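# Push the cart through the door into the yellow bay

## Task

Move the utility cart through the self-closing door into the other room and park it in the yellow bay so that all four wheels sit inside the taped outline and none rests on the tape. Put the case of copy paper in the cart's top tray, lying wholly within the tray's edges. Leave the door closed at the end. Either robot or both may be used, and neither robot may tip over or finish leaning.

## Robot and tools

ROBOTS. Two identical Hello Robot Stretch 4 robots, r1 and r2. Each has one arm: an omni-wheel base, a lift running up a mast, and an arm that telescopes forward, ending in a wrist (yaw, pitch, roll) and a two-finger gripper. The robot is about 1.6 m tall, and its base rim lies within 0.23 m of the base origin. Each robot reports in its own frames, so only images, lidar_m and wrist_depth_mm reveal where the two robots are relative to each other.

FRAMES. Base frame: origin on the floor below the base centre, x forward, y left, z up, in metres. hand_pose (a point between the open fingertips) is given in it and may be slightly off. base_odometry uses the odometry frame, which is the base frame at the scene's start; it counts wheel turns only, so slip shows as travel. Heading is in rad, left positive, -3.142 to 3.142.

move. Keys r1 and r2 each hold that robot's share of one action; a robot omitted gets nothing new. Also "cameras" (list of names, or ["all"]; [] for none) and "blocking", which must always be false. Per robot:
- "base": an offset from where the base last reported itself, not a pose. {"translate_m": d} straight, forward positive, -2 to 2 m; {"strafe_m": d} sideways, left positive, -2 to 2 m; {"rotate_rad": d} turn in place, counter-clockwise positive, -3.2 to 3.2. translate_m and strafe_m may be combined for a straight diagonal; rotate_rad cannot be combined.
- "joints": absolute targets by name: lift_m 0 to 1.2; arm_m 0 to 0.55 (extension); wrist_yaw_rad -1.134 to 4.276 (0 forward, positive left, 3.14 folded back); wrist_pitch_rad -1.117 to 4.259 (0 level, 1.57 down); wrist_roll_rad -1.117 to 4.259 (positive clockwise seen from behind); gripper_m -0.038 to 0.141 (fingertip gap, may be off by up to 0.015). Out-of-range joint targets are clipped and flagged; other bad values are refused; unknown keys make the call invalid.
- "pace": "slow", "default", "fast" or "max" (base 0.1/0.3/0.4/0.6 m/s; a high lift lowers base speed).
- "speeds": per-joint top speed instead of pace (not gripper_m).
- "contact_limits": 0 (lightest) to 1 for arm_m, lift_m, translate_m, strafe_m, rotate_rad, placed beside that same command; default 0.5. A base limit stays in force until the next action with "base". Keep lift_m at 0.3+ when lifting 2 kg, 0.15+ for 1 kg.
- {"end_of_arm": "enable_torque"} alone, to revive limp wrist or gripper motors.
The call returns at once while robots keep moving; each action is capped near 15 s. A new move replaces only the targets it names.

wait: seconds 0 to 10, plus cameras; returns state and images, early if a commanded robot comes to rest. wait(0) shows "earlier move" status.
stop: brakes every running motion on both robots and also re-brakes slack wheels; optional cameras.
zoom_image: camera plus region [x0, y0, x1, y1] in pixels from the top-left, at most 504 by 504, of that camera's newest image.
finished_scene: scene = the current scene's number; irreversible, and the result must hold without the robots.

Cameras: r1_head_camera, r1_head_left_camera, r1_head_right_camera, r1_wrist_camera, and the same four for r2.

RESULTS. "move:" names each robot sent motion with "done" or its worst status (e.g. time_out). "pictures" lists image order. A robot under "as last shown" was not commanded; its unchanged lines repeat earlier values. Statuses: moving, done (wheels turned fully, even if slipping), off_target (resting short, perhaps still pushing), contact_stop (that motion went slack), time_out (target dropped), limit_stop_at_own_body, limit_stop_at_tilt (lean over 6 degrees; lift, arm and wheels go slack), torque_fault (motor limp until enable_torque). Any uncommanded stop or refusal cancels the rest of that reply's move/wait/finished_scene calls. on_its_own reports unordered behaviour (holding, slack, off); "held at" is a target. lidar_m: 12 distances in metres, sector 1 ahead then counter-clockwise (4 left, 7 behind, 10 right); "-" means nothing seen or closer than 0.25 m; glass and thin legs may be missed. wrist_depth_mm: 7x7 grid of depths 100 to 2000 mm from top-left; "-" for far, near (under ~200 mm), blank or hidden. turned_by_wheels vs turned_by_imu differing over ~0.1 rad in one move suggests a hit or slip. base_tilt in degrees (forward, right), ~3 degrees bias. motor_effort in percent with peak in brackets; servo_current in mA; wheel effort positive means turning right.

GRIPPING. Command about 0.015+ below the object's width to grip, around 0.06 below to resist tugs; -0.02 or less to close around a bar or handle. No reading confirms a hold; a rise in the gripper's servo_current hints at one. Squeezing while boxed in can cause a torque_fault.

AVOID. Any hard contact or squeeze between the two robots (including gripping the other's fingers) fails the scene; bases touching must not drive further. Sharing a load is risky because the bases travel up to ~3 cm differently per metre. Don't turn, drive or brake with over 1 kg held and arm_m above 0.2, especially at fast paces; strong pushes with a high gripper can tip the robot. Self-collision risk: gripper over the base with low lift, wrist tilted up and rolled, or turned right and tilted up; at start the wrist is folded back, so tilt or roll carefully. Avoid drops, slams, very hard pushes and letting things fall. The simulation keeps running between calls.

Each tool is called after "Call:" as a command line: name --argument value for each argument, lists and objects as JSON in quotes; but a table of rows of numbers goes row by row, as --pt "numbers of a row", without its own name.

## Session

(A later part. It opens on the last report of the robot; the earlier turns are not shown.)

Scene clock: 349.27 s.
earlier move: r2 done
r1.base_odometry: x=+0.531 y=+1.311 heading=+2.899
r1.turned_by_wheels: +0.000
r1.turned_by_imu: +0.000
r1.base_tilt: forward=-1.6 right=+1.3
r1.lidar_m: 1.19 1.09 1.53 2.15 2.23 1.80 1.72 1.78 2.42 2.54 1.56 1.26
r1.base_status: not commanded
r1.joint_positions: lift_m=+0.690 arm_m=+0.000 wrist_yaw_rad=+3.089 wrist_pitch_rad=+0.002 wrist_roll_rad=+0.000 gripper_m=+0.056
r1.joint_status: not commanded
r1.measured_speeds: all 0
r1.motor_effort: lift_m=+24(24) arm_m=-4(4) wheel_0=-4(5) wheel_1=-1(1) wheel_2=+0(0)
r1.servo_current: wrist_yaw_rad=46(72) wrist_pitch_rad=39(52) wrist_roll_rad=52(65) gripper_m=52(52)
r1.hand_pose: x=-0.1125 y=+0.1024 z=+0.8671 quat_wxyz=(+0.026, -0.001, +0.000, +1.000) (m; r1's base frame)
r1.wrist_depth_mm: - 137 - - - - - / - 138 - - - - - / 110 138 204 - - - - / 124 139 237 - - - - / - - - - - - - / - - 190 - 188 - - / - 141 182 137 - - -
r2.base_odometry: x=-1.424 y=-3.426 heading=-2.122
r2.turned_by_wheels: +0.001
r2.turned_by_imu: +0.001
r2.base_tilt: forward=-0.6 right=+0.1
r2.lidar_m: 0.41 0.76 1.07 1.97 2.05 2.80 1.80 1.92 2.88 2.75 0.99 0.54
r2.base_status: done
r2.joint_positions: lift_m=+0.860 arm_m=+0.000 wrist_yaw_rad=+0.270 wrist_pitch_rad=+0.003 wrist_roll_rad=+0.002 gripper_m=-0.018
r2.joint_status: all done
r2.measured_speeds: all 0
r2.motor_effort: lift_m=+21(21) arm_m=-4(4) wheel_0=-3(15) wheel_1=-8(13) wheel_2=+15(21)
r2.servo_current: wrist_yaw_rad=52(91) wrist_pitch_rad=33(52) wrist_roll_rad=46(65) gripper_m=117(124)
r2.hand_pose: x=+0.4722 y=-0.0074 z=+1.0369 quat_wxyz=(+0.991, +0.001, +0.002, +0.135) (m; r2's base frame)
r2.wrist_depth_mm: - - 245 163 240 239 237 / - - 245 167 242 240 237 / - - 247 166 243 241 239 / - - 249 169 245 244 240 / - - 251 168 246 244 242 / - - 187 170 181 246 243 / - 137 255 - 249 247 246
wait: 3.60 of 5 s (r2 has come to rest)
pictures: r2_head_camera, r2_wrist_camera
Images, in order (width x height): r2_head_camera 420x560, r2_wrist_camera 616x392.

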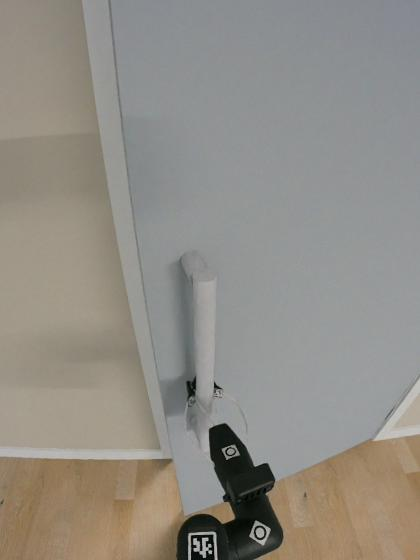

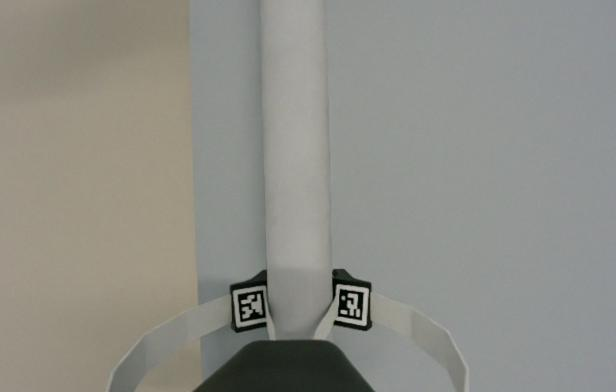

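Call:
move --r2 '{"base":{"translate_m":-0.219,"strafe_m":-0.192},"joints":{"wrist_yaw_rad":0.527},"pace":"slow","speeds":{"wrist_yaw_rad":0.09}}' --blocking false --cameras '[]'

Call:
wait --seconds 5 --cameras '["r2_wrist_camera"]'

Call:
move --r2 '{"base":{"translate_m":-0.162,"strafe_m":-0.243},"joints":{"wrist_yaw_rad":0.788},"pace":"slow","speeds":{"wrist_yaw_rad":0.09}}' --blocking false --cameras '[]'

Call:
wait --seconds 5 --cameras '["r2_wrist_camera","r2_head_camera"]'

Scene clock: 356.40 s.
move: r2 moving
r1: as last shown
r1.base_tilt: forward=-1.6 right=+1.2
r1.lidar_m: 1.19 1.08 1.52 2.16 2.25 1.78 1.71 1.79 2.42 2.55 1.56 1.27
r1.servo_current: wrist_yaw_rad=46(59) wrist_pitch_rad=39(46) wrist_roll_rad=46(59) gripper_m=46(46)
r1.wrist_depth_mm: - 137 - - - - - / - 137 - - - - - / 110 138 205 - - - - / 125 139 237 - - - - / - - - - - - - / - - 190 - 187 - - / - 140 182 137 - - -
r2.base_odometry: x=-1.426 y=-3.413 heading=-2.121
r2.turned_by_wheels: +0.001
r2.turned_by_imu: +0.001
r2.base_tilt: forward=-0.6 right=+0.0
r2.lidar_m: 0.40 0.77 1.08 1.99 2.09 2.84 1.77 1.88 2.87 2.74 1.02 0.54
r2.base_status: translate_m moving; strafe_m moving
r2.joint_positions: lift_m=+0.860 arm_m=+0.000 wrist_yaw_rad=+0.305 wrist_pitch_rad=+0.003 wrist_roll_rad=+0.002 gripper_m=-0.018
r2.joint_status: wrist_yaw_rad moving
r2.measured_speeds: translate_m=-0.039 strafe_m=-0.034 rotate_rad=+0.000 lift_m=+0.000 arm_m=+0.000 wrist_yaw_rad=+0.086 wrist_pitch_rad=+0.000 wrist_roll_rad=+0.000
r2.motor_effort: lift_m=+21(21) arm_m=-4(4) wheel_0=+3(6) wheel_1=-13(14) wheel_2=+18(20)
r2.servo_current: wrist_yaw_rad=52(111) wrist_pitch_rad=46(46) wrist_roll_rad=46(59) gripper_m=111(117)
r2.hand_pose: x=+0.4723 y=+0.0032 z=+1.0369 quat_wxyz=(+0.988, +0.001, +0.002, +0.152) (m; r2's base frame)
r2.wrist_depth_mm: - - 246 163 239 236 235 / - - 247 165 241 237 236 / - - 249 167 243 237 236 / - - 250 168 244 241 238 / - - 252 168 245 242 239 / - - 185 170 181 243 241 / - - 255 - 248 - 243
pictures: none
No camera images: "cameras" was empty.

Scene clock: 360.03 s.
earlier move: r2 done
r1.base_odometry: x=+0.531 y=+1.311 heading=+2.899
r1.turned_by_wheels: +0.000
r1.turned_by_imu: +0.000
r1.base_tilt: forward=-1.6 right=+1.3
r1.lidar_m: 1.18 1.09 1.50 2.16 2.25 1.80 1.71 1.77 2.43 2.55 1.58 1.27
r1.base_status: not commanded
r1.joint_positions: lift_m=+0.690 arm_m=+0.000 wrist_yaw_rad=+3.089 wrist_pitch_rad=+0.002 wrist_roll_rad=+0.000 gripper_m=+0.056
r1.joint_status: not commanded
r1.measured_speeds: all 0
r1.motor_effort: lift_m=+24(24) arm_m=-4(4) wheel_0=-4(5) wheel_1=-1(1) wheel_2=+0(0)
r1.servo_current: wrist_yaw_rad=26(78) wrist_pitch_rad=39(52) wrist_roll_rad=39(65) gripper_m=39(52)
r1.hand_pose: x=-0.1125 y=+0.1024 z=+0.8671 quat_wxyz=(+0.026, -0.001, +0.000, +1.000) (m; r1's base frame)
r1.wrist_depth_mm: - 137 - - - - - / - 137 - - - - - / 110 138 205 - - - - / 124 139 238 - - - - / - - - - - - - / - - 190 - 187 - - / - 140 182 137 - - -
r2.base_odometry: x=-1.473 y=-3.139 heading=-2.120
r2.turned_by_wheels: +0.001
r2.turned_by_imu: +0.003
r2.base_tilt: forward=-0.6 right=+0.0
r2.lidar_m: 0.38 0.46 1.35 2.19 2.27 3.07 1.54 3.70 2.68 2.58 1.39 0.67
r2.base_status: done
r2.joint_positions: lift_m=+0.860 arm_m=+0.000 wrist_yaw_rad=+0.534 wrist_pitch_rad=+0.003 wrist_roll_rad=+0.002 gripper_m=-0.019
r2.joint_status: all done
r2.measured_speeds: all 0
r2.motor_effort: lift_m=+21(21) arm_m=-4(4) wheel_0=+10(14) wheel_1=-6(15) wheel_2=+17(20)
r2.servo_current: wrist_yaw_rad=46(111) wrist_pitch_rad=46(46) wrist_roll_rad=46(65) gripper_m=111(124)
r2.hand_pose: x=+0.4636 y=+0.0716 z=+1.0369 quat_wxyz=(+0.965, +0.001, +0.002, +0.264) (m; r2's base frame)
r2.wrist_depth_mm: - - 245 165 240 238 236 / - - 246 166 240 239 237 / - - 248 167 243 239 238 / 1708 - 249 169 245 242 240 / 1756 - 251 167 246 243 241 / 1808 - 185 168 182 245 243 / - - 254 - 248 246 245
wait: 3.63 of 5 s (r2 has come to rest)
pictures: r2_wrist_camera
Images, in order (width x height): r2_wrist_camera 616x392.

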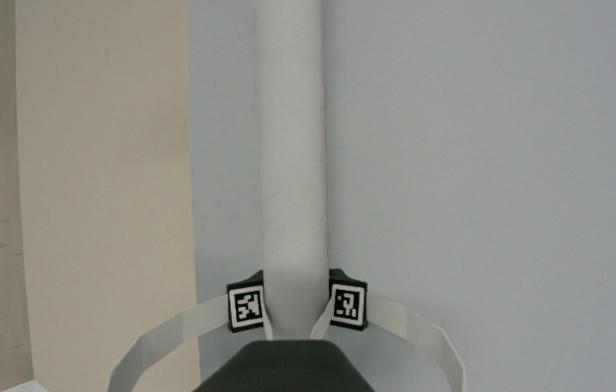

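Scene clock: 360.53 s.
move: r2 moving
r1: as last shown
r1.lidar_m: 1.20 1.11 1.49 2.16 2.26 1.79 1.71 1.79 2.45 2.52 1.53 1.27
r1.servo_current: wrist_yaw_rad=39(52) wrist_pitch_rad=46(46) wrist_roll_rad=65(65) gripper_m=39(46)
r1.wrist_depth_mm: - 136 - - - - - / - 137 - - - - - / 110 138 204 - - - - / 125 139 236 - - - - / - - - - - - - / - - 190 - 187 - - / - 141 182 137 - - -
r2.base_odometry: x=-1.479 y=-3.128 heading=-2.119
r2.turned_by_wheels: +0.001
r2.turned_by_imu: +0.001
r2.base_tilt: forward=-0.6 right=+0.0
r2.lidar_m: 0.40 0.44 1.37 2.19 2.27 3.10 1.56 3.67 2.68 2.57 1.38 0.66
r2.base_status: translate_m moving; strafe_m moving
r2.joint_positions: lift_m=+0.860 arm_m=+0.000 wrist_yaw_rad=+0.569 wrist_pitch_rad=+0.003 wrist_roll_rad=+0.002 gripper_m=-0.019
r2.joint_status: wrist_yaw_rad moving
r2.measured_speeds: translate_m=-0.027 strafe_m=-0.041 rotate_rad=+0.000 lift_m=+0.000 arm_m=+0.000 wrist_yaw_rad=+0.087 wrist_pitch_rad=+0.000 wrist_roll_rad=+0.000
r2.motor_effort: lift_m=+21(21) arm_m=-4(4) wheel_0=+7(11) wheel_1=-12(13) wheel_2=+18(20)
r2.servo_current: wrist_yaw_rad=65(78) wrist_pitch_rad=46(46) wrist_roll_rad=46(52) gripper_m=117(117)
r2.hand_pose: x=+0.4610 y=+0.0818 z=+1.0369 quat_wxyz=(+0.960, +0.001, +0.002, +0.281) (m; r2's base frame)
r2.wrist_depth_mm: - - 245 163 238 236 234 / 1808 - 248 167 240 237 235 / - - 249 166 242 238 236 / 1863 - 251 169 242 240 237 / 1808 - 251 168 245 241 239 / 1808 - 186 169 183 242 239 / - - 254 - 247 242 242
pictures: none
No camera images: "cameras" was empty.

Scene clock: 364.23 s.
earlier move: r2 done
r1.base_odometry: x=+0.531 y=+1.311 heading=+2.899
r1.turned_by_wheels: +0.000
r1.turned_by_imu: +0.000
r1.base_tilt: forward=-1.6 right=+1.3
r1.lidar_m: 1.20 1.10 1.49 2.16 2.24 1.79 1.72 1.79 2.43 2.55 1.53 1.28
r1.base_status: not commanded
r1.joint_positions: lift_m=+0.690 arm_m=+0.000 wrist_yaw_rad=+3.089 wrist_pitch_rad=+0.002 wrist_roll_rad=+0.000 gripper_m=+0.056
r1.joint_status: not commanded
r1.measured_speeds: all 0
r1.motor_effort: lift_m=+24(24) arm_m=-4(4) wheel_0=-4(5) wheel_1=-1(1) wheel_2=+0(0)
r1.servo_current: wrist_yaw_rad=72(72) wrist_pitch_rad=39(52) wrist_roll_rad=65(65) gripper_m=46(52)
r1.hand_pose: x=-0.1125 y=+0.1024 z=+0.8671 quat_wxyz=(+0.026, -0.001, +0.000, +1.000) (m; r1's base frame)
r1.wrist_depth_mm: - 137 - - - - - / - 137 - - - - - / 110 138 206 - - - - / 125 139 237 - - - - / - - - - - - - / - - 190 - 187 - - / - 140 182 137 - - -
r2.base_odometry: x=-1.596 y=-2.875 heading=-2.118
r2.turned_by_wheels: +0.001
r2.turned_by_imu: +0.004
r2.base_tilt: forward=-0.7 right=+0.0
r2.lidar_m: 0.51 0.38 1.61 2.40 2.54 3.43 1.40 3.36 2.46 2.33 1.59 0.94
r2.base_status: done
r2.joint_positions: lift_m=+0.860 arm_m=+0.000 wrist_yaw_rad=+0.797 wrist_pitch_rad=+0.003 wrist_roll_rad=+0.002 gripper_m=-0.019
r2.joint_status: all done
r2.measured_speeds: all 0
r2.motor_effort: lift_m=+21(21) arm_m=-3(4) wheel_0=+15(17) wheel_1=-4(13) wheel_2=+14(20)
r2.servo_current: wrist_yaw_rad=65(98) wrist_pitch_rad=39(46) wrist_roll_rad=39(59) gripper_m=104(124)
r2.hand_pose: x=+0.4349 y=+0.1453 z=+1.0369 quat_wxyz=(+0.922, +0.000, +0.002, +0.388) (m; r2's base frame)
r2.wrist_depth_mm: - - 244 166 238 237 236 / - - 246 167 241 239 236 / - - 248 167 243 240 238 / - - 249 167 244 241 239 / - - 251 168 246 243 242 / - - 189 170 182 245 243 / - - 253 - 248 246 244
wait: 3.70 of 5 s (r2 has come to rest)
pictures: r2_head_camera, r2_wrist_camera
Images, in order (width x height): r2_head_camera 420x560, r2_wrist_camera 616x392.

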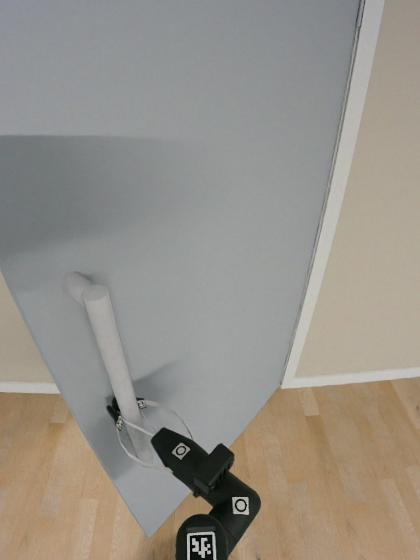

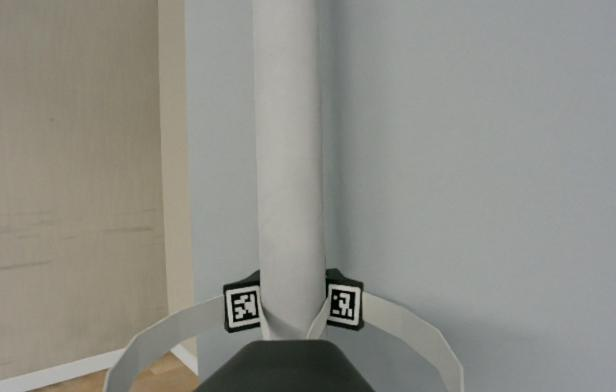

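Superb. Continue.

Call:
move --r2 '{"base":{"translate_m":-0.094,"strafe_m":-0.275},"joints":{"wrist_yaw_rad":1.055},"pace":"slow","speeds":{"wrist_yaw_rad":0.09}}' --blocking false --cameras '[]'

Call:
wait --seconds 5 --cameras '["r2_wrist_camera"]'

Call:
move --r2 '{"base":{"translate_m":-0.02,"strafe_m":-0.291},"joints":{"wrist_yaw_rad":1.315},"pace":"slow","speeds":{"wrist_yaw_rad":0.09}}' --blocking false --cameras '[]'

Call:
wait --seconds 5 --cameras '["r2_wrist_camera","r2_head_camera"]'

Call:
move --r2 '{"base":{"translate_m":0.057,"strafe_m":-0.286},"joints":{"wrist_yaw_rad":1.575},"pace":"slow","speeds":{"wrist_yaw_rad":0.09}}' --blocking false --cameras '[]'

Call:
wait --seconds 5 --cameras '["r2_wrist_camera","r2_head_camera","r2_head_left_camera","r1_head_left_camera","r1_head_right_camera"]'

Scene clock: 376.57 s.
move: r2 moving
r1: as last shown
r1.base_tilt: forward=-1.6 right=+1.2
r1.lidar_m: 1.21 1.09 1.52 2.16 2.21 1.79 1.71 1.80 2.43 2.55 1.55 1.27
r1.servo_current: wrist_yaw_rad=39(65) wrist_pitch_rad=46(46) wrist_roll_rad=46(59) gripper_m=39(46)
r1.wrist_depth_mm: - 137 - - - - - / - 137 - - - - - / 110 138 205 - - - - / 124 139 237 - - - - / - - - - - - - / - - 190 - 187 - - / - 141 182 136 - - -
r2.base_odometry: x=-1.604 y=-2.865 heading=-2.117
r2.turned_by_wheels: +0.002
r2.turned_by_imu: +0.002
r2.base_tilt: forward=-0.7 right=+0.1
r2.lidar_m: 0.50 0.38 1.60 2.40 2.52 3.42 1.41 3.32 2.44 2.32 1.61 0.94
r2.base_status: translate_m moving; strafe_m moving
r2.joint_positions: lift_m=+0.860 arm_m=+0.000 wrist_yaw_rad=+0.832 wrist_pitch_rad=+0.003 wrist_roll_rad=+0.002 gripper_m=-0.019
r2.joint_status: wrist_yaw_rad moving
r2.measured_speeds: translate_m=-0.015 strafe_m=-0.047 rotate_rad=+0.004 lift_m=+0.000 arm_m=+0.000 wrist_yaw_rad=+0.087 wrist_pitch_rad=+0.000 wrist_roll_rad=+0.000
r2.motor_effort: lift_m=+21(21) arm_m=-4(4) wheel_0=+12(18) wheel_1=-11(11) wheel_2=+15(16)
r2.servo_current: wrist_yaw_rad=59(117) wrist_pitch_rad=46(46) wrist_roll_rad=59(65) gripper_m=111(111)
r2.hand_pose: x=+0.4297 y=+0.1544 z=+1.0369 quat_wxyz=(+0.915, +0.000, +0.002, +0.404) (m; r2's base frame)
r2.wrist_depth_mm: - - 247 165 238 236 233 / - - 247 166 240 237 235 / - - 249 166 242 238 236 / - - 250 169 243 240 236 / - - 252 167 245 241 238 / - - 187 171 183 242 240 / - - 255 - 247 242 241
pictures: none
No camera images: "cameras" was empty.

Scene clock: 380.23 s.
earlier move: r2 done
r1.base_odometry: x=+0.531 y=+1.311 heading=+2.899
r1.turned_by_wheels: +0.000
r1.turned_by_imu: +0.000
r1.base_tilt: forward=-1.6 right=+1.3
r1.lidar_m: 1.20 1.07 1.50 2.16 2.24 1.78 1.71 1.77 2.43 2.55 1.54 1.28
r1.base_status: not commanded
r1.joint_positions: lift_m=+0.690 arm_m=+0.000 wrist_yaw_rad=+3.089 wrist_pitch_rad=+0.002 wrist_roll_rad=+0.000 gripper_m=+0.056
r1.joint_status: not commanded
r1.measured_speeds: all 0
r1.motor_effort: lift_m=+24(24) arm_m=-4(4) wheel_0=-4(5) wheel_1=-1(1) wheel_2=+0(0)
r1.servo_current: wrist_yaw_rad=39(65) wrist_pitch_rad=46(52) wrist_roll_rad=39(65) gripper_m=39(52)
r1.hand_pose: x=-0.1125 y=+0.1024 z=+0.8671 quat_wxyz=(+0.026, -0.001, +0.000, +1.000) (m; r1's base frame)
r1.wrist_depth_mm: - 137 - - - - - / - 137 - - - - - / 110 138 204 - - - - / 124 139 236 - - - - / - - - - - - - / - - 190 - 186 - - / - 140 182 136 - - -
r2.base_odometry: x=-1.782 y=-2.652 heading=-2.117
r2.turned_by_wheels: +0.000
r2.turned_by_imu: +0.003
r2.base_tilt: forward=-0.7 right=+0.1
r2.lidar_m: 0.56 0.38 1.74 2.69 2.80 1.38 1.35 2.94 2.15 2.06 1.70 1.28
r2.base_status: done
r2.joint_positions: lift_m=+0.860 arm_m=+0.000 wrist_yaw_rad=+1.064 wrist_pitch_rad=+0.003 wrist_roll_rad=+0.002 gripper_m=-0.019
r2.joint_status: all done
r2.measured_speeds: all 0
r2.motor_effort: lift_m=+21(21) arm_m=-4(4) wheel_0=+14(21) wheel_1=-3(11) wheel_2=+10(17)
r2.servo_current: wrist_yaw_rad=65(117) wrist_pitch_rad=39(52) wrist_roll_rad=46(65) gripper_m=98(111)
r2.hand_pose: x=+0.3873 y=+0.2097 z=+1.0369 quat_wxyz=(+0.862, +0.000, +0.002, +0.507) (m; r2's base frame)
r2.wrist_depth_mm: - - 246 167 239 236 236 / - - 247 167 241 240 236 / - - 248 167 243 240 237 / - - 249 168 244 241 239 / - - 250 168 246 243 240 / - - 189 169 245 245 242 / - - 254 - 249 245 243
wait: 3.67 of 5 s (r2 has come to rest)
pictures: r2_wrist_camera
Images, in order (width x height): r2_wrist_camera 616x392.

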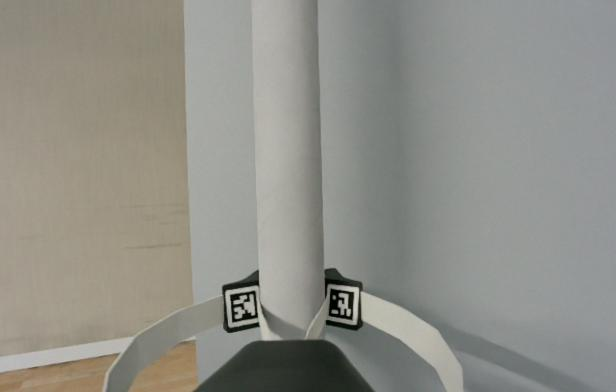

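Scene clock: 380.73 s.
move: r2 moving
r1: as last shown
r1.lidar_m: 1.22 1.10 1.49 2.15 2.25 1.80 1.71 1.78 2.42 2.54 1.54 1.28
r1.motor_effort: lift_m=+24(24) arm_m=-4(4) wheel_0=-4(4) wheel_1=-1(1) wheel_2=+0(0)
r1.servo_current: wrist_yaw_rad=46(59) wrist_pitch_rad=46(46) wrist_roll_rad=46(65) gripper_m=39(46)
r1.wrist_depth_mm: - 137 - - - - - / - 137 - - - - - / 110 138 204 - - - - / 124 139 237 - - - - / - - - - - - - / - - 189 - 187 - - / - 140 182 137 - - -
r2.base_odometry: x=-1.794 y=-2.644 heading=-2.115
r2.turned_by_wheels: +0.001
r2.turned_by_imu: +0.002
r2.base_tilt: forward=-0.7 right=+0.1
r2.lidar_m: 0.57 0.37 1.76 2.69 2.81 1.36 1.36 2.90 2.12 2.04 1.73 1.26
r2.base_status: translate_m moving; strafe_m moving
r2.joint_positions: lift_m=+0.860 arm_m=+0.000 wrist_yaw_rad=+1.099 wrist_pitch_rad=+0.003 wrist_roll_rad=+0.002 gripper_m=-0.019
r2.joint_status: wrist_yaw_rad moving
r2.measured_speeds: translate_m=-0.003 strafe_m=-0.055 rotate_rad=+0.000 lift_m=+0.000 arm_m=+0.000 wrist_yaw_rad=+0.087 wrist_pitch_rad=+0.000 wrist_roll_rad=+0.000
r2.motor_effort: lift_m=+21(21) arm_m=-4(4) wheel_0=+12(20) wheel_1=-10(10) wheel_2=+12(12)
r2.servo_current: wrist_yaw_rad=26(91) wrist_pitch_rad=46(46) wrist_roll_rad=46(59) gripper_m=91(111)
r2.hand_pose: x=+0.3798 y=+0.2172 z=+1.0369 quat_wxyz=(+0.853, +0.000, +0.002, +0.522) (m; r2's base frame)
r2.wrist_depth_mm: - - 247 165 239 236 231 / - - 248 165 241 236 234 / - - 250 166 242 237 235 / - - 250 169 244 239 236 / - - 253 167 245 241 237 / - - 187 172 182 241 238 / - - 255 - 247 241 241
pictures: none
No camera images: "cameras" was empty.

Scene clock: 384.33 s.
earlier move: r2 done
r1.base_odometry: x=+0.531 y=+1.311 heading=+2.899
r1.turned_by_wheels: +0.000
r1.turned_by_imu: +0.000
r1.base_tilt: forward=-1.6 right=+1.2
r1.lidar_m: 1.21 1.09 1.47 2.15 2.24 1.80 1.72 1.76 2.44 2.55 1.56 1.28
r1.base_status: not commanded
r1.joint_positions: lift_m=+0.690 arm_m=+0.000 wrist_yaw_rad=+3.089 wrist_pitch_rad=+0.002 wrist_roll_rad=+0.000 gripper_m=+0.056
r1.joint_status: not commanded
r1.measured_speeds: all 0
r1.motor_effort: lift_m=+24(24) arm_m=-4(4) wheel_0=-4(5) wheel_1=-1(1) wheel_2=+0(0)
r1.servo_current: wrist_yaw_rad=46(72) wrist_pitch_rad=39(52) wrist_roll_rad=46(72) gripper_m=46(52)
r1.hand_pose: x=-0.1125 y=+0.1024 z=+0.8671 quat_wxyz=(+0.026, -0.001, +0.000, +1.000) (m; r1's base frame)
r1.wrist_depth_mm: - 137 - - - - - / - 137 - - - - - / 110 138 205 - - - - / 124 139 237 - - - - / - - - - - - - / - - 190 - 187 - - / - 140 182 137 - - -
r2.base_odometry: x=-2.020 y=-2.485 heading=-2.115
r2.turned_by_wheels: +0.000
r2.turned_by_imu: +0.004
r2.base_tilt: forward=-0.7 right=+0.0
r2.lidar_m: 0.76 0.35 0.39 2.97 3.11 1.42 - 2.51 1.83 1.78 1.75 1.28
r2.base_status: done
r2.joint_positions: lift_m=+0.860 arm_m=+0.000 wrist_yaw_rad=+1.325 wrist_pitch_rad=+0.003 wrist_roll_rad=+0.002 gripper_m=-0.019
r2.joint_status: all done
r2.measured_speeds: all 0
r2.motor_effort: lift_m=+21(21) arm_m=-4(4) wheel_0=+15(21) wheel_1=-1(10) wheel_2=+10(13)
r2.servo_current: wrist_yaw_rad=59(98) wrist_pitch_rad=39(52) wrist_roll_rad=59(59) gripper_m=98(111)
r2.hand_pose: x=+0.3260 y=+0.2584 z=+1.0369 quat_wxyz=(+0.789, +0.000, +0.002, +0.615) (m; r2's base frame)
r2.wrist_depth_mm: - - 245 167 241 237 236 / - - 245 164 242 239 237 / - - 247 167 243 240 239 / - - 250 168 244 242 240 / - - 250 169 246 244 241 / - - 186 169 245 244 242 / - - 252 - 248 246 244
wait: 3.60 of 5 s (r2 has come to rest)
pictures: r2_head_camera, r2_wrist_camera
Images, in order (width x height): r2_head_camera 420x560, r2_wrist_camera 616x392.

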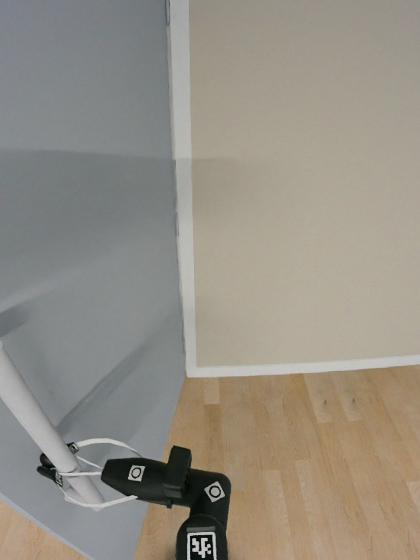

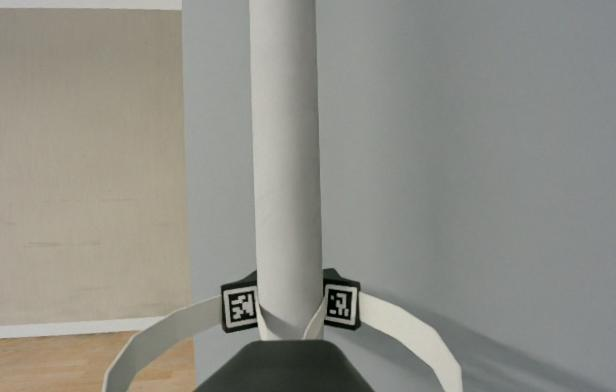

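Scene clock: 384.83 s.
move: r2 moving
r1: as last shown
r1.lidar_m: 1.21 1.09 1.52 2.14 2.24 1.77 1.71 1.78 2.43 2.55 1.57 1.24
r1.motor_effort: lift_m=+24(24) arm_m=-4(4) wheel_0=-3(5) wheel_1=-1(1) wheel_2=+0(0)
r1.servo_current: wrist_yaw_rad=46(65) wrist_pitch_rad=39(46) wrist_roll_rad=46(59) gripper_m=39(46)
r1.wrist_depth_mm: - 137 - - - - - / - 138 - - - - - / 110 138 205 - - - - / 125 139 237 - - - - / - - - - - - - / - - 190 - 187 - - / - 141 182 137 - - -
r2.base_odometry: x=-2.033 y=-2.480 heading=-2.114
r2.turned_by_wheels: +0.001
r2.turned_by_imu: +0.001
r2.base_tilt: forward=-0.7 right=+0.0
r2.lidar_m: 0.74 0.36 0.38 2.99 3.13 1.43 - 2.47 1.83 1.74 1.73 1.26
r2.base_status: translate_m moving; strafe_m moving
r2.joint_positions: lift_m=+0.860 arm_m=+0.000 wrist_yaw_rad=+1.359 wrist_pitch_rad=+0.003 wrist_roll_rad=+0.002 gripper_m=-0.019
r2.joint_status: wrist_yaw_rad moving
r2.measured_speeds: translate_m=+0.010 strafe_m=-0.050 rotate_rad=+0.001 lift_m=+0.000 arm_m=+0.000 wrist_yaw_rad=+0.086 wrist_pitch_rad=+0.000 wrist_roll_rad=+0.000
r2.motor_effort: lift_m=+21(21) arm_m=-4(4) wheel_0=+17(20) wheel_1=-6(7) wheel_2=-2(8)
r2.servo_current: wrist_yaw_rad=72(85) wrist_pitch_rad=39(46) wrist_roll_rad=46(59) gripper_m=98(104)
r2.hand_pose: x=+0.3169 y=+0.2636 z=+1.0369 quat_wxyz=(+0.778, +0.000, +0.002, +0.629) (m; r2's base frame)
r2.wrist_depth_mm: - - 246 165 240 236 233 / - - 248 166 241 237 235 / - - 248 167 243 238 236 / - - 250 168 244 240 237 / - - 252 167 245 242 240 / - - 187 171 182 244 240 / - - 255 - 247 242 241
pictures: none
No camera images: "cameras" was empty.

Scene clock: 388.47 s.
earlier move: r2 done
r1.base_odometry: x=+0.531 y=+1.311 heading=+2.899
r1.turned_by_wheels: +0.000
r1.turned_by_imu: +0.000
r1.base_tilt: forward=-1.6 right=+1.3
r1.lidar_m: 1.21 1.10 1.50 2.16 2.24 1.81 1.70 1.78 2.42 2.55 1.53 1.27
r1.base_status: not commanded
r1.joint_positions: lift_m=+0.690 arm_m=+0.000 wrist_yaw_rad=+3.089 wrist_pitch_rad=+0.002 wrist_roll_rad=+0.000 gripper_m=+0.056
r1.joint_status: not commanded
r1.measured_speeds: all 0
r1.motor_effort: lift_m=+24(24) arm_m=-4(4) wheel_0=-4(5) wheel_1=-1(2) wheel_2=+0(0)
r1.servo_current: wrist_yaw_rad=46(65) wrist_pitch_rad=46(52) wrist_roll_rad=33(65) gripper_m=39(52)
r1.hand_pose: x=-0.1125 y=+0.1024 z=+0.8671 quat_wxyz=(+0.026, -0.001, +0.000, +1.000) (m; r1's base frame)
r1.wrist_depth_mm: - 137 - - - - - / - 137 - - - - - / 110 138 205 - - - - / 124 139 237 - - - - / - - - - - - - / - - 190 - 187 - - / - 140 182 136 - - -
r2.base_odometry: x=-2.294 y=-2.385 heading=-2.114
r2.turned_by_wheels: +0.000
r2.turned_by_imu: +0.004
r2.base_tilt: forward=-0.7 right=+0.0
r2.lidar_m: 1.15 0.33 0.32 3.25 3.37 1.55 - 2.10 1.55 1.49 1.56 1.22
r2.base_status: done
r2.joint_positions: lift_m=+0.860 arm_m=+0.000 wrist_yaw_rad=+1.585 wrist_pitch_rad=+0.003 wrist_roll_rad=+0.002 gripper_m=-0.019
r2.joint_status: all done
r2.measured_speeds: all 0
r2.motor_effort: lift_m=+21(21) arm_m=-4(4) wheel_0=+14(22) wheel_1=-1(8) wheel_2=-6(8)
r2.servo_current: wrist_yaw_rad=59(104) wrist_pitch_rad=39(46) wrist_roll_rad=39(59) gripper_m=98(104)
r2.hand_pose: x=+0.2543 y=+0.2896 z=+1.0369 quat_wxyz=(+0.702, +0.000, +0.002, +0.712) (m; r2's base frame)
r2.wrist_depth_mm: - - 244 164 240 238 238 / - - 246 164 241 240 238 / - - 246 169 242 241 240 / - - 248 168 245 243 241 / - - 250 169 247 243 243 / - - 185 169 246 246 244 / - - 252 - 248 246 246
wait: 3.63 of 5 s (r2 has come to rest)
pictures: r1_head_left_camera, r1_head_right_camera, r2_head_camera, r2_head_left_camera, r2_wrist_camera
Images, in order (width x height): r1_head_left_camera 420x672, r1_head_right_camera 420x672, r2_head_camera 420x560, r2_head_left_camera 420x672, r2_wrist_camera 616x392.

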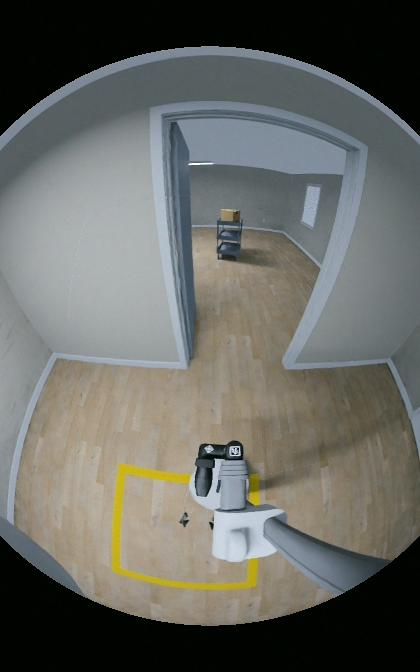

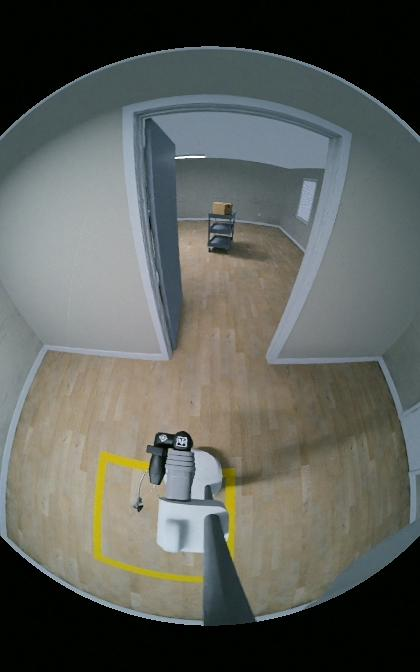

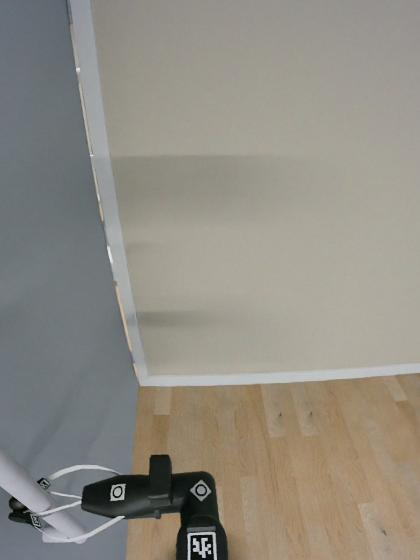

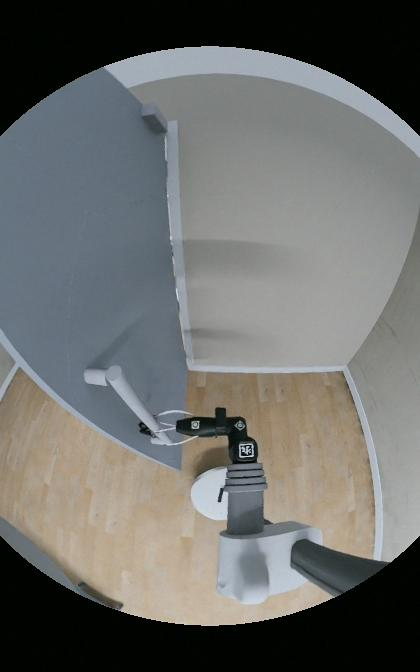

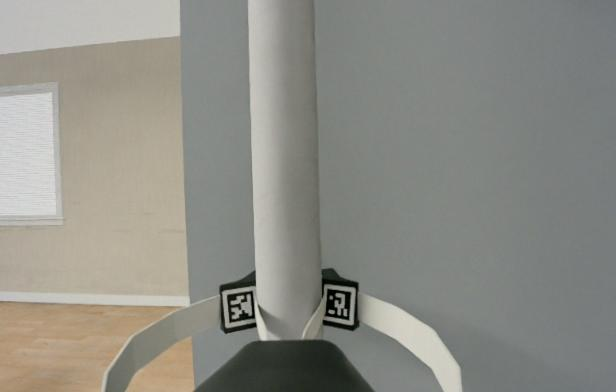

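Call:
move --r1 '{"base":{"strafe_m":-0.2}}' --blocking false --cameras '[]'

Call:
wait --seconds 3 --cameras '["r1_head_camera","r1_head_left_camera","r1_head_right_camera"]'

Scene clock: 404.60 s.
move: r1 moving
r1.base_odometry: x=+0.539 y=+1.346 heading=+2.899
r1.turned_by_wheels: +0.000
r1.turned_by_imu: +0.000
r1.base_tilt: forward=-1.5 right=+1.3
r1.lidar_m: 1.28 1.12 1.50 2.21 2.28 1.81 1.70 1.79 2.43 2.50 1.57 1.27
r1.base_status: strafe_m moving
r1.joint_positions: lift_m=+0.690 arm_m=+0.000 wrist_yaw_rad=+3.089 wrist_pitch_rad=+0.002 wrist_roll_rad=+0.000 gripper_m=+0.056
r1.joint_status: not commanded
r1.measured_speeds: translate_m=+0.000 strafe_m=-0.140 rotate_rad=+0.002 lift_m=+0.000 arm_m=+0.000 wrist_yaw_rad=+0.000 wrist_pitch_rad=+0.000 wrist_roll_rad=+0.000
r1.motor_effort: lift_m=+24(24) arm_m=-4(4) wheel_0=+9(11) wheel_1=-8(10) wheel_2=+0(1)
r1.servo_current: wrist_yaw_rad=52(72) wrist_pitch_rad=39(46) wrist_roll_rad=39(59) gripper_m=39(46)
r1.hand_pose: x=-0.1125 y=+0.1024 z=+0.8671 quat_wxyz=(+0.026, -0.001, +0.000, +1.000) (m; r1's base frame)
r1.wrist_depth_mm: - 137 - - - - - / - 138 - - - - - / 112 138 216 - - - - / 127 144 242 - - - - / - - - - - - - / - - 190 - 187 - - / - 141 182 137 - - -
r2: as last shown
r2.turned_by_imu: +0.000
r2.lidar_m: 1.14 0.32 0.32 3.25 3.39 1.58 - 2.13 1.56 1.47 1.57 1.22
r2.motor_effort: lift_m=+21(21) arm_m=-4(4) wheel_0=+14(14) wheel_1=-1(1) wheel_2=-6(6)
r2.servo_current: wrist_yaw_rad=65(85) wrist_pitch_rad=46(46) wrist_roll_rad=46(52) gripper_m=98(104)
r2.wrist_depth_mm: - - 244 164 240 238 238 / - - 245 164 242 240 238 / - - 246 168 244 242 240 / - - 248 169 245 243 241 / - - 250 169 246 244 243 / - - 185 169 246 245 244 / - - 252 - 249 245 246
pictures: none
No camera images: "cameras" was empty.

Scene clock: 406.07 s.
earlier move: r1 done
r1.base_odometry: x=+0.579 y=+1.505 heading=+2.899
r1.turned_by_wheels: +0.000
r1.turned_by_imu: -0.001
r1.base_tilt: forward=-1.6 right=+1.2
r1.lidar_m: 2.21 1.19 1.50 2.35 2.45 1.77 1.70 1.78 2.42 2.35 1.53 1.17
r1.base_status: done
r1.joint_positions: lift_m=+0.690 arm_m=+0.000 wrist_yaw_rad=+3.089 wrist_pitch_rad=+0.002 wrist_roll_rad=+0.000 gripper_m=+0.056
r1.joint_status: not commanded
r1.measured_speeds: all 0
r1.motor_effort: lift_m=+24(24) arm_m=-4(4) wheel_0=+0(12) wheel_1=+1(11) wheel_2=+0(1)
r1.servo_current: wrist_yaw_rad=39(72) wrist_pitch_rad=46(46) wrist_roll_rad=52(65) gripper_m=46(46)
r1.hand_pose: x=-0.1125 y=+0.1024 z=+0.8671 quat_wxyz=(+0.026, -0.001, +0.000, +1.000) (m; r1's base frame)
r1.wrist_depth_mm: - 137 - - - - - / - 138 - - - - - / 112 138 213 - - - - / 129 142 239 - - - - / - - - - - - - / - - 190 - 189 - - / - 140 177 137 - - -
r2.base_odometry: x=-2.294 y=-2.385 heading=-2.114
r2.turned_by_wheels: +0.000
r2.turned_by_imu: +0.000
r2.base_tilt: forward=-0.7 right=+0.0
r2.lidar_m: 1.16 0.33 0.31 3.26 3.41 1.57 - 2.09 1.55 1.49 1.56 1.19
r2.base_status: not commanded
r2.joint_positions: lift_m=+0.860 arm_m=+0.000 wrist_yaw_rad=+1.585 wrist_pitch_rad=+0.003 wrist_roll_rad=+0.002 gripper_m=-0.019
r2.joint_status: not commanded
r2.measured_speeds: all 0
r2.motor_effort: lift_m=+21(21) arm_m=-4(4) wheel_0=+14(15) wheel_1=-1(1) wheel_2=-6(6)
r2.servo_current: wrist_yaw_rad=52(85) wrist_pitch_rad=33(46) wrist_roll_rad=59(65) gripper_m=91(104)
r2.hand_pose: x=+0.2543 y=+0.2896 z=+1.0369 quat_wxyz=(+0.702, +0.000, +0.002, +0.712) (m; r2's base frame)
r2.wrist_depth_mm: - - 244 164 241 239 236 / - - 245 164 242 240 239 / - - 247 169 244 241 240 / - - 248 169 245 242 241 / - - 250 169 246 245 242 / - - 186 170 247 245 245 / - - 253 - 248 247 246
wait: 1.47 of 3 s (r1 has come to rest)
pictures: r1_head_camera, r1_head_left_camera, r1_head_right_camera
Images, in order (width x height): r1_head_camera 420x560, r1_head_left_camera 420x672, r1_head_right_camera 420x672.

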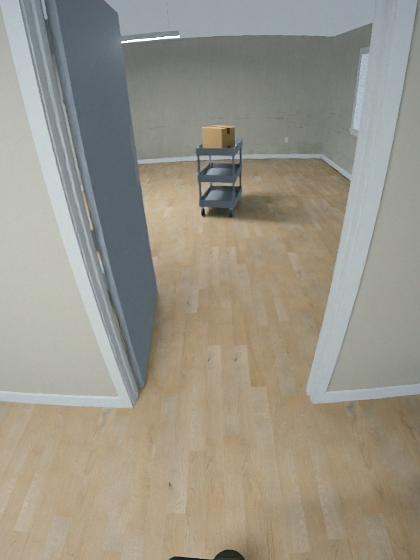

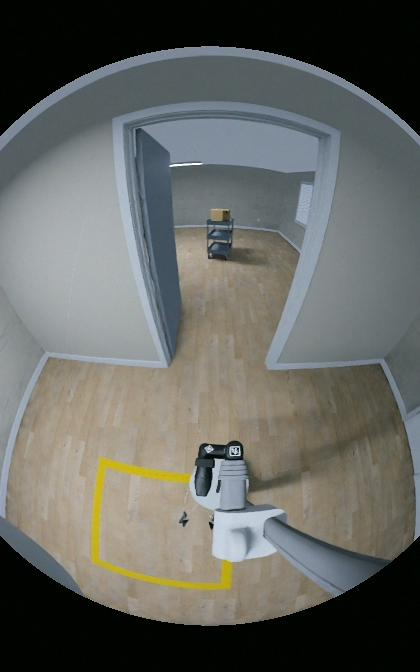

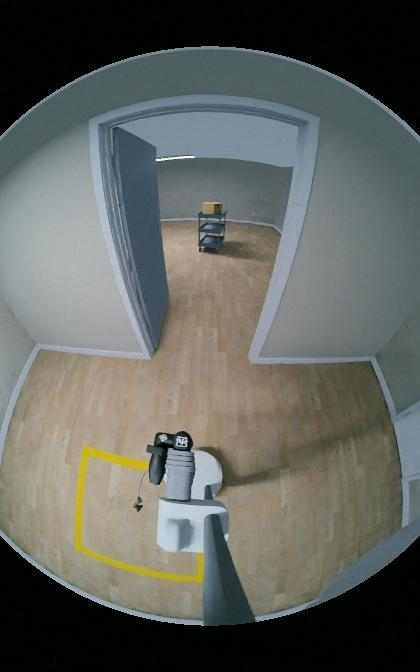

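Call:
move --r1 '{"base":{"translate_m":2.0,"strafe_m":-0.04}}' --blocking false --cameras '[]'

Call:
wait --seconds 10 --cameras '["r1_head_camera","r1_head_left_camera","r1_head_right_camera"]'

Scene clock: 411.50 s.
move: r1 moving
r1.base_odometry: x=+0.548 y=+1.513 heading=+2.899
r1.turned_by_wheels: +0.000
r1.turned_by_imu: +0.000
r1.base_tilt: forward=-1.6 right=+1.2
r1.lidar_m: 2.22 1.16 1.46 2.35 2.45 1.81 1.73 1.82 2.45 2.36 1.50 1.15
r1.base_status: translate_m moving; strafe_m moving
r1.joint_positions: lift_m=+0.690 arm_m=+0.000 wrist_yaw_rad=+3.089 wrist_pitch_rad=+0.002 wrist_roll_rad=+0.000 gripper_m=+0.056
r1.joint_status: not commanded
r1.measured_speeds: translate_m=+0.122 strafe_m=-0.001 rotate_rad=+0.000 lift_m=+0.000 arm_m=+0.000 wrist_yaw_rad=+0.000 wrist_pitch_rad=+0.000 wrist_roll_rad=+0.000
r1.motor_effort: lift_m=+24(24) arm_m=-4(4) wheel_0=+8(8) wheel_1=+5(6) wheel_2=-8(9)
r1.servo_current: wrist_yaw_rad=59(65) wrist_pitch_rad=39(46) wrist_roll_rad=46(52) gripper_m=39(46)
r1.hand_pose: x=-0.1125 y=+0.1024 z=+0.8671 quat_wxyz=(+0.026, -0.001, +0.000, +1.000) (m; r1's base frame)
r1.wrist_depth_mm: - 137 - - - - - / - 137 - - - - - / 111 138 207 - - - - / 128 139 239 - - - - / - - - - - - - / - - 190 - 187 - - / - 151 182 137 - - -
r2: as last shown
r2.lidar_m: 1.15 0.33 0.33 3.24 3.39 1.60 - 2.13 1.54 1.48 1.56 1.22
r2.motor_effort: lift_m=+21(21) arm_m=-4(4) wheel_0=+14(14) wheel_1=-1(1) wheel_2=-5(6)
r2.servo_current: wrist_yaw_rad=65(72) wrist_pitch_rad=46(46) wrist_roll_rad=46(52) gripper_m=91(98)
r2.wrist_depth_mm: - - 243 164 241 238 238 / - - 245 164 242 241 238 / - - 247 168 243 242 240 / - - 249 168 245 243 242 / - - 249 169 247 244 243 / - - 185 169 245 246 245 / - - 252 - 249 246 246
pictures: none
No camera images: "cameras" was empty.

Scene clock: 419.17 s.
earlier move: r1 done
r1.base_odometry: x=-1.353 y=+2.024 heading=+2.899
r1.turned_by_wheels: +0.000
r1.turned_by_imu: +0.000
r1.base_tilt: forward=-1.6 right=+1.3
r1.lidar_m: 1.73 3.54 0.60 0.55 0.58 0.76 3.82 0.86 1.07 2.28 2.36 3.18
r1.base_status: done
r1.joint_positions: lift_m=+0.690 arm_m=+0.000 wrist_yaw_rad=+3.089 wrist_pitch_rad=+0.002 wrist_roll_rad=+0.000 gripper_m=+0.056
r1.joint_status: not commanded
r1.measured_speeds: all 0
r1.motor_effort: lift_m=+24(24) arm_m=-4(4) wheel_0=+2(9) wheel_1=+2(8) wheel_2=+1(10)
r1.servo_current: wrist_yaw_rad=65(72) wrist_pitch_rad=39(52) wrist_roll_rad=39(72) gripper_m=39(46)
r1.hand_pose: x=-0.1125 y=+0.1024 z=+0.8672 quat_wxyz=(+0.026, -0.001, +0.000, +1.000) (m; r1's base frame)
r1.wrist_depth_mm: - 138 - - - - - / - 138 - - - - - / 113 138 229 - - - - / 132 148 - - - - - / 854 - - - - - - / 891 - 193 - 187 - - / 904 1983 1863 153 - - -
r2.base_odometry: x=-2.294 y=-2.385 heading=-2.114
r2.turned_by_wheels: +0.000
r2.turned_by_imu: +0.001
r2.base_tilt: forward=-0.7 right=+0.0
r2.lidar_m: 1.17 0.33 0.32 0.88 3.40 1.59 - 2.10 1.54 1.49 1.57 1.23
r2.base_status: not commanded
r2.joint_positions: lift_m=+0.860 arm_m=+0.000 wrist_yaw_rad=+1.585 wrist_pitch_rad=+0.003 wrist_roll_rad=+0.002 gripper_m=-0.019
r2.joint_status: not commanded
r2.measured_speeds: all 0
r2.motor_effort: lift_m=+21(21) arm_m=-4(4) wheel_0=+14(15) wheel_1=-1(1) wheel_2=-6(6)
r2.servo_current: wrist_yaw_rad=59(78) wrist_pitch_rad=39(52) wrist_roll_rad=39(65) gripper_m=98(104)
r2.hand_pose: x=+0.2543 y=+0.2896 z=+1.0369 quat_wxyz=(+0.702, +0.000, +0.002, +0.712) (m; r2's base frame)
r2.wrist_depth_mm: - - 245 164 240 239 237 / - - 245 164 243 239 238 / - - 246 168 243 242 240 / - - 249 169 245 243 241 / - - 250 169 246 244 243 / - - 185 169 246 246 244 / - - 252 - 249 247 245
wait: 7.67 of 10 s (r1 has come to rest)
pictures: r1_head_camera, r1_head_left_camera, r1_head_right_camera
Images, in order (width x height): r1_head_camera 420x560, r1_head_left_camera 420x672, r1_head_right_camera 420x672.

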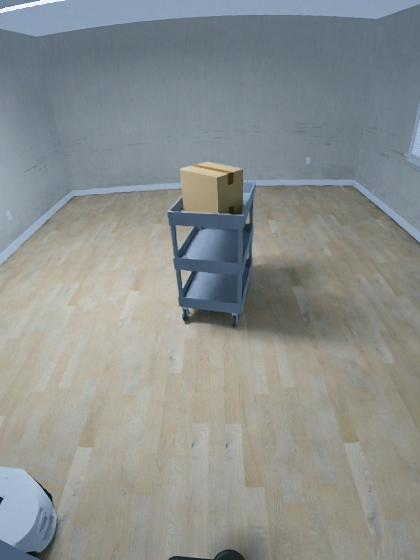

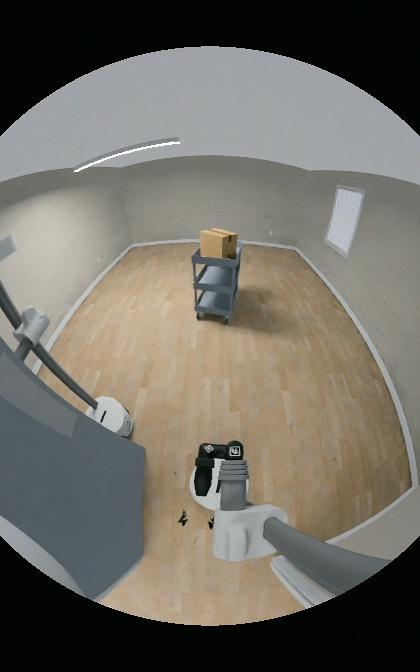

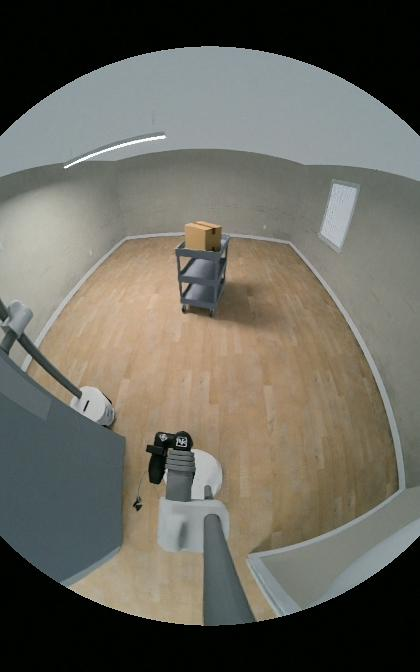

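Call:
move --r1 '{"base":{"translate_m":1.5,"strafe_m":-0.9}}' --blocking false --cameras '[]'

Call:
wait --seconds 10 --cameras '["r1_head_left_camera"]'

Call:
move --r1 '{"base":{"translate_m":1.8}}' --blocking false --cameras '[]'

Call:
wait --seconds 10 --cameras '["r1_head_left_camera"]'

Scene clock: 428.57 s.
move: r1 moving
r1.base_odometry: x=-1.379 y=+2.050 heading=+2.899
r1.turned_by_wheels: +0.000
r1.turned_by_imu: +0.000
r1.base_tilt: forward=-1.6 right=+1.3
r1.lidar_m: 1.68 3.54 0.63 0.57 0.58 0.79 3.82 0.87 1.13 2.25 2.33 3.20
r1.base_status: translate_m moving; strafe_m moving
r1.joint_positions: lift_m=+0.690 arm_m=+0.000 wrist_yaw_rad=+3.089 wrist_pitch_rad=+0.002 wrist_roll_rad=+0.000 gripper_m=+0.056
r1.joint_status: not commanded
r1.measured_speeds: translate_m=+0.120 strafe_m=-0.072 rotate_rad=+0.004 lift_m=+0.000 arm_m=+0.000 wrist_yaw_rad=+0.000 wrist_pitch_rad=+0.000 wrist_roll_rad=+0.000
r1.motor_effort: lift_m=+24(24) arm_m=-4(4) wheel_0=+8(11) wheel_1=-1(5) wheel_2=-8(9)
r1.servo_current: wrist_yaw_rad=52(65) wrist_pitch_rad=33(46) wrist_roll_rad=39(59) gripper_m=46(46)
r1.hand_pose: x=-0.1125 y=+0.1024 z=+0.8672 quat_wxyz=(+0.026, -0.001, +0.000, +1.000) (m; r1's base frame)
r1.wrist_depth_mm: - 138 - - - - - / - 138 - - - - - / 113 138 229 - - - - / 132 148 - - - - - / 878 - - - - - - / - - 194 - 188 - - / - 1863 1921 153 - - -
r2: as last shown
r2.turned_by_imu: +0.000
r2.lidar_m: 1.14 0.35 0.33 0.88 3.40 1.59 - 2.12 1.56 1.50 1.56 1.22
r2.motor_effort: lift_m=+21(21) arm_m=-4(4) wheel_0=+14(14) wheel_1=-1(1) wheel_2=-6(6)
r2.servo_current: wrist_yaw_rad=46(72) wrist_pitch_rad=39(46) wrist_roll_rad=46(52) gripper_m=98(104)
r2.wrist_depth_mm: - - 244 164 242 239 238 / - - 245 164 242 239 239 / - - 248 168 243 242 240 / - - 249 168 245 244 241 / - - 250 169 246 245 242 / - - 186 169 246 246 246 / - - 252 - 249 247 246
pictures: none
No camera images: "cameras" was empty.

Scene clock: 435.23 s.
earlier move: r1 done
r1.base_odometry: x=-2.593 y=+3.259 heading=+2.899
r1.turned_by_wheels: +0.000
r1.turned_by_imu: -0.004
r1.base_tilt: forward=-1.6 right=+1.3
r1.lidar_m: 3.55 0.95 0.79 3.33 1.92 2.11 2.23 2.01 1.42 1.34 1.40 1.86
r1.base_status: done
r1.joint_positions: lift_m=+0.690 arm_m=+0.000 wrist_yaw_rad=+3.089 wrist_pitch_rad=+0.002 wrist_roll_rad=+0.000 gripper_m=+0.056
r1.joint_status: not commanded
r1.measured_speeds: all 0
r1.motor_effort: lift_m=+24(24) arm_m=-4(4) wheel_0=+0(12) wheel_1=-3(6) wheel_2=+0(10)
r1.servo_current: wrist_yaw_rad=46(78) wrist_pitch_rad=39(52) wrist_roll_rad=59(72) gripper_m=46(52)
r1.hand_pose: x=-0.1125 y=+0.1024 z=+0.8672 quat_wxyz=(+0.026, -0.001, +0.000, +1.000) (m; r1's base frame)
r1.wrist_depth_mm: - 138 - - - - - / - 138 - - - - - / 114 138 240 - - - - / 133 150 - - - - - / - - - - - - - / - - 194 - 187 - - / - 1921 1863 153 - 1863 1863
r2.base_odometry: x=-2.294 y=-2.385 heading=-2.114
r2.turned_by_wheels: +0.000
r2.turned_by_imu: +0.001
r2.base_tilt: forward=-0.7 right=+0.1
r2.lidar_m: 1.15 0.33 0.33 3.27 1.95 1.58 - 2.11 1.55 1.49 1.57 1.23
r2.base_status: not commanded
r2.joint_positions: lift_m=+0.860 arm_m=+0.000 wrist_yaw_rad=+1.585 wrist_pitch_rad=+0.003 wrist_roll_rad=+0.002 gripper_m=-0.019
r2.joint_status: not commanded
r2.measured_speeds: all 0
r2.motor_effort: lift_m=+21(21) arm_m=-4(4) wheel_0=+14(15) wheel_1=-1(1) wheel_2=-5(6)
r2.servo_current: wrist_yaw_rad=52(85) wrist_pitch_rad=46(52) wrist_roll_rad=46(59) gripper_m=98(104)
r2.hand_pose: x=+0.2543 y=+0.2896 z=+1.0369 quat_wxyz=(+0.702, +0.000, +0.002, +0.712) (m; r2's base frame)
r2.wrist_depth_mm: - - 245 163 240 240 238 / - - 245 164 242 239 239 / - - 247 168 243 242 240 / - - 249 169 244 243 241 / - - 251 169 245 246 242 / - - 185 169 246 246 244 / - 1921 252 - 248 246 247
wait: 6.67 of 10 s (r1 has come to rest)
pictures: r1_head_left_camera
Images, in order (width x height): r1_head_left_camera 420x672.

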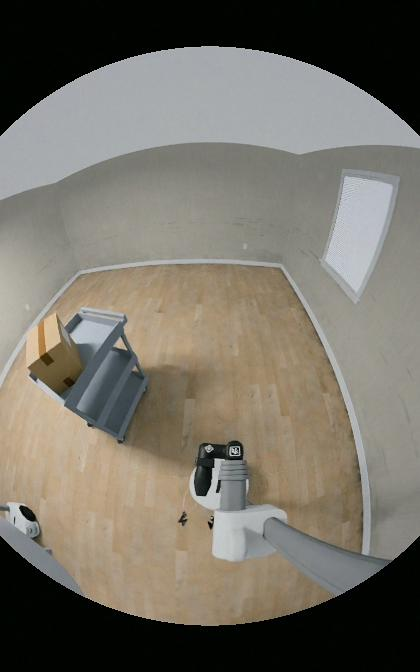

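Scene clock: 435.73 s.
move: r1 moving
r1.base_odometry: x=-2.623 y=+3.266 heading=+2.899
r1.turned_by_wheels: +0.000
r1.turned_by_imu: +0.000
r1.base_tilt: forward=-1.6 right=+1.2
r1.lidar_m: 3.51 0.97 0.78 0.92 1.95 2.07 2.26 2.00 1.41 1.35 1.40 1.87
r1.base_status: translate_m moving
r1.joint_positions: lift_m=+0.690 arm_m=+0.000 wrist_yaw_rad=+3.089 wrist_pitch_rad=+0.002 wrist_roll_rad=+0.000 gripper_m=+0.056
r1.joint_status: not commanded
r1.measured_speeds: translate_m=+0.122 strafe_m=+0.000 rotate_rad=+0.003 lift_m=+0.000 arm_m=+0.000 wrist_yaw_rad=+0.000 wrist_pitch_rad=+0.000 wrist_roll_rad=+0.000
r1.motor_effort: lift_m=+24(24) arm_m=-4(4) wheel_0=+4(7) wheel_1=+5(8) wheel_2=-9(9)
r1.servo_current: wrist_yaw_rad=52(59) wrist_pitch_rad=52(52) wrist_roll_rad=52(72) gripper_m=39(46)
r1.hand_pose: x=-0.1125 y=+0.1024 z=+0.8672 quat_wxyz=(+0.026, -0.001, +0.000, +1.000) (m; r1's base frame)
r1.wrist_depth_mm: - 137 - - - - - / - 138 - - - - - / 113 138 225 - - - - / 128 147 - - - - - / - - - - - - - / - - 193 - 187 - - / - 1921 1863 153 - 1808 1863
r2: as last shown
r2.turned_by_imu: +0.000
r2.base_tilt: forward=-0.7 right=+0.0
r2.lidar_m: 1.17 0.32 0.30 3.26 1.98 1.58 - 2.07 1.56 1.49 1.55 1.22
r2.motor_effort: lift_m=+21(21) arm_m=-4(4) wheel_0=+14(14) wheel_1=-1(1) wheel_2=-5(6)
r2.servo_current: wrist_yaw_rad=65(72) wrist_pitch_rad=46(46) wrist_roll_rad=33(59) gripper_m=91(98)
r2.wrist_depth_mm: - - 245 164 240 239 237 / - - 246 164 242 241 238 / - - 246 168 243 241 241 / - - 248 169 244 243 242 / - - 250 169 246 244 242 / - - 185 169 246 245 244 / - 1863 252 - 249 246 247
pictures: none
No camera images: "cameras" was empty.

Scene clock: 442.73 s.
earlier move: r1 done
r1.base_odometry: x=-4.340 y=+3.691 heading=+2.899
r1.turned_by_wheels: +0.000
r1.turned_by_imu: +0.001
r1.base_tilt: forward=-1.6 right=+1.3
r1.lidar_m: 1.76 1.83 2.48 3.38 1.18 1.09 4.15 1.94 1.35 1.29 1.34 1.85
r1.base_status: done
r1.joint_positions: lift_m=+0.690 arm_m=+0.000 wrist_yaw_rad=+3.089 wrist_pitch_rad=+0.002 wrist_roll_rad=+0.000 gripper_m=+0.056
r1.joint_status: not commanded
r1.measured_speeds: all 0
r1.motor_effort: lift_m=+24(24) arm_m=-4(4) wheel_0=+2(9) wheel_1=+0(9) wheel_2=+1(11)
r1.servo_current: wrist_yaw_rad=52(65) wrist_pitch_rad=39(52) wrist_roll_rad=39(78) gripper_m=46(52)
r1.hand_pose: x=-0.1125 y=+0.1024 z=+0.8672 quat_wxyz=(+0.026, -0.001, +0.000, +1.000) (m; r1's base frame)
r1.wrist_depth_mm: 136 138 - - - - - / 110 138 - - - - - / 117 139 255 - - - - / 136 151 - - - 1397 - / - - - - - - - / - - 195 - 187 - - / - 1921 1921 154 - - -
r2.base_odometry: x=-2.294 y=-2.385 heading=-2.114
r2.turned_by_wheels: +0.000
r2.turned_by_imu: +0.001
r2.base_tilt: forward=-0.7 right=+0.0
r2.lidar_m: 1.17 0.35 0.32 3.24 3.40 1.59 - 2.14 1.55 1.49 1.56 1.20
r2.base_status: not commanded
r2.joint_positions: lift_m=+0.860 arm_m=+0.000 wrist_yaw_rad=+1.585 wrist_pitch_rad=+0.003 wrist_roll_rad=+0.002 gripper_m=-0.019
r2.joint_status: not commanded
r2.measured_speeds: all 0
r2.motor_effort: lift_m=+21(21) arm_m=-4(4) wheel_0=+14(15) wheel_1=-1(1) wheel_2=-6(6)
r2.servo_current: wrist_yaw_rad=65(85) wrist_pitch_rad=46(52) wrist_roll_rad=39(65) gripper_m=91(104)
r2.hand_pose: x=+0.2543 y=+0.2896 z=+1.0369 quat_wxyz=(+0.702, +0.000, +0.002, +0.712) (m; r2's base frame)
r2.wrist_depth_mm: - - 244 164 241 238 238 / - - 245 164 241 240 238 / - - 246 168 242 242 240 / - - 248 168 245 244 241 / - - 250 169 247 244 243 / - - 185 170 246 246 244 / - - 253 - 248 246 246
wait: 7.00 of 10 s (r1 has come to rest)
pictures: r1_head_left_camera
Images, in order (width x height): r1_head_left_camera 420x672.

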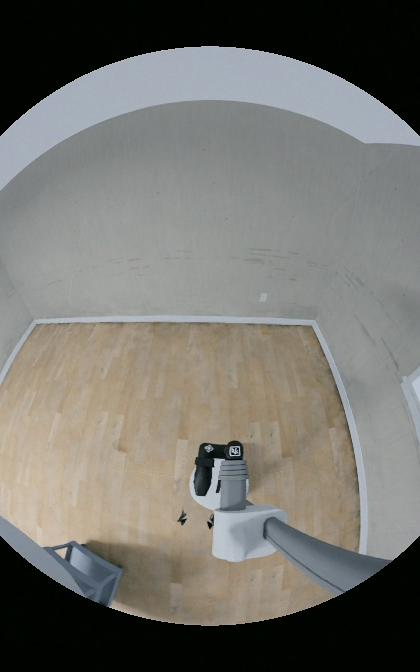

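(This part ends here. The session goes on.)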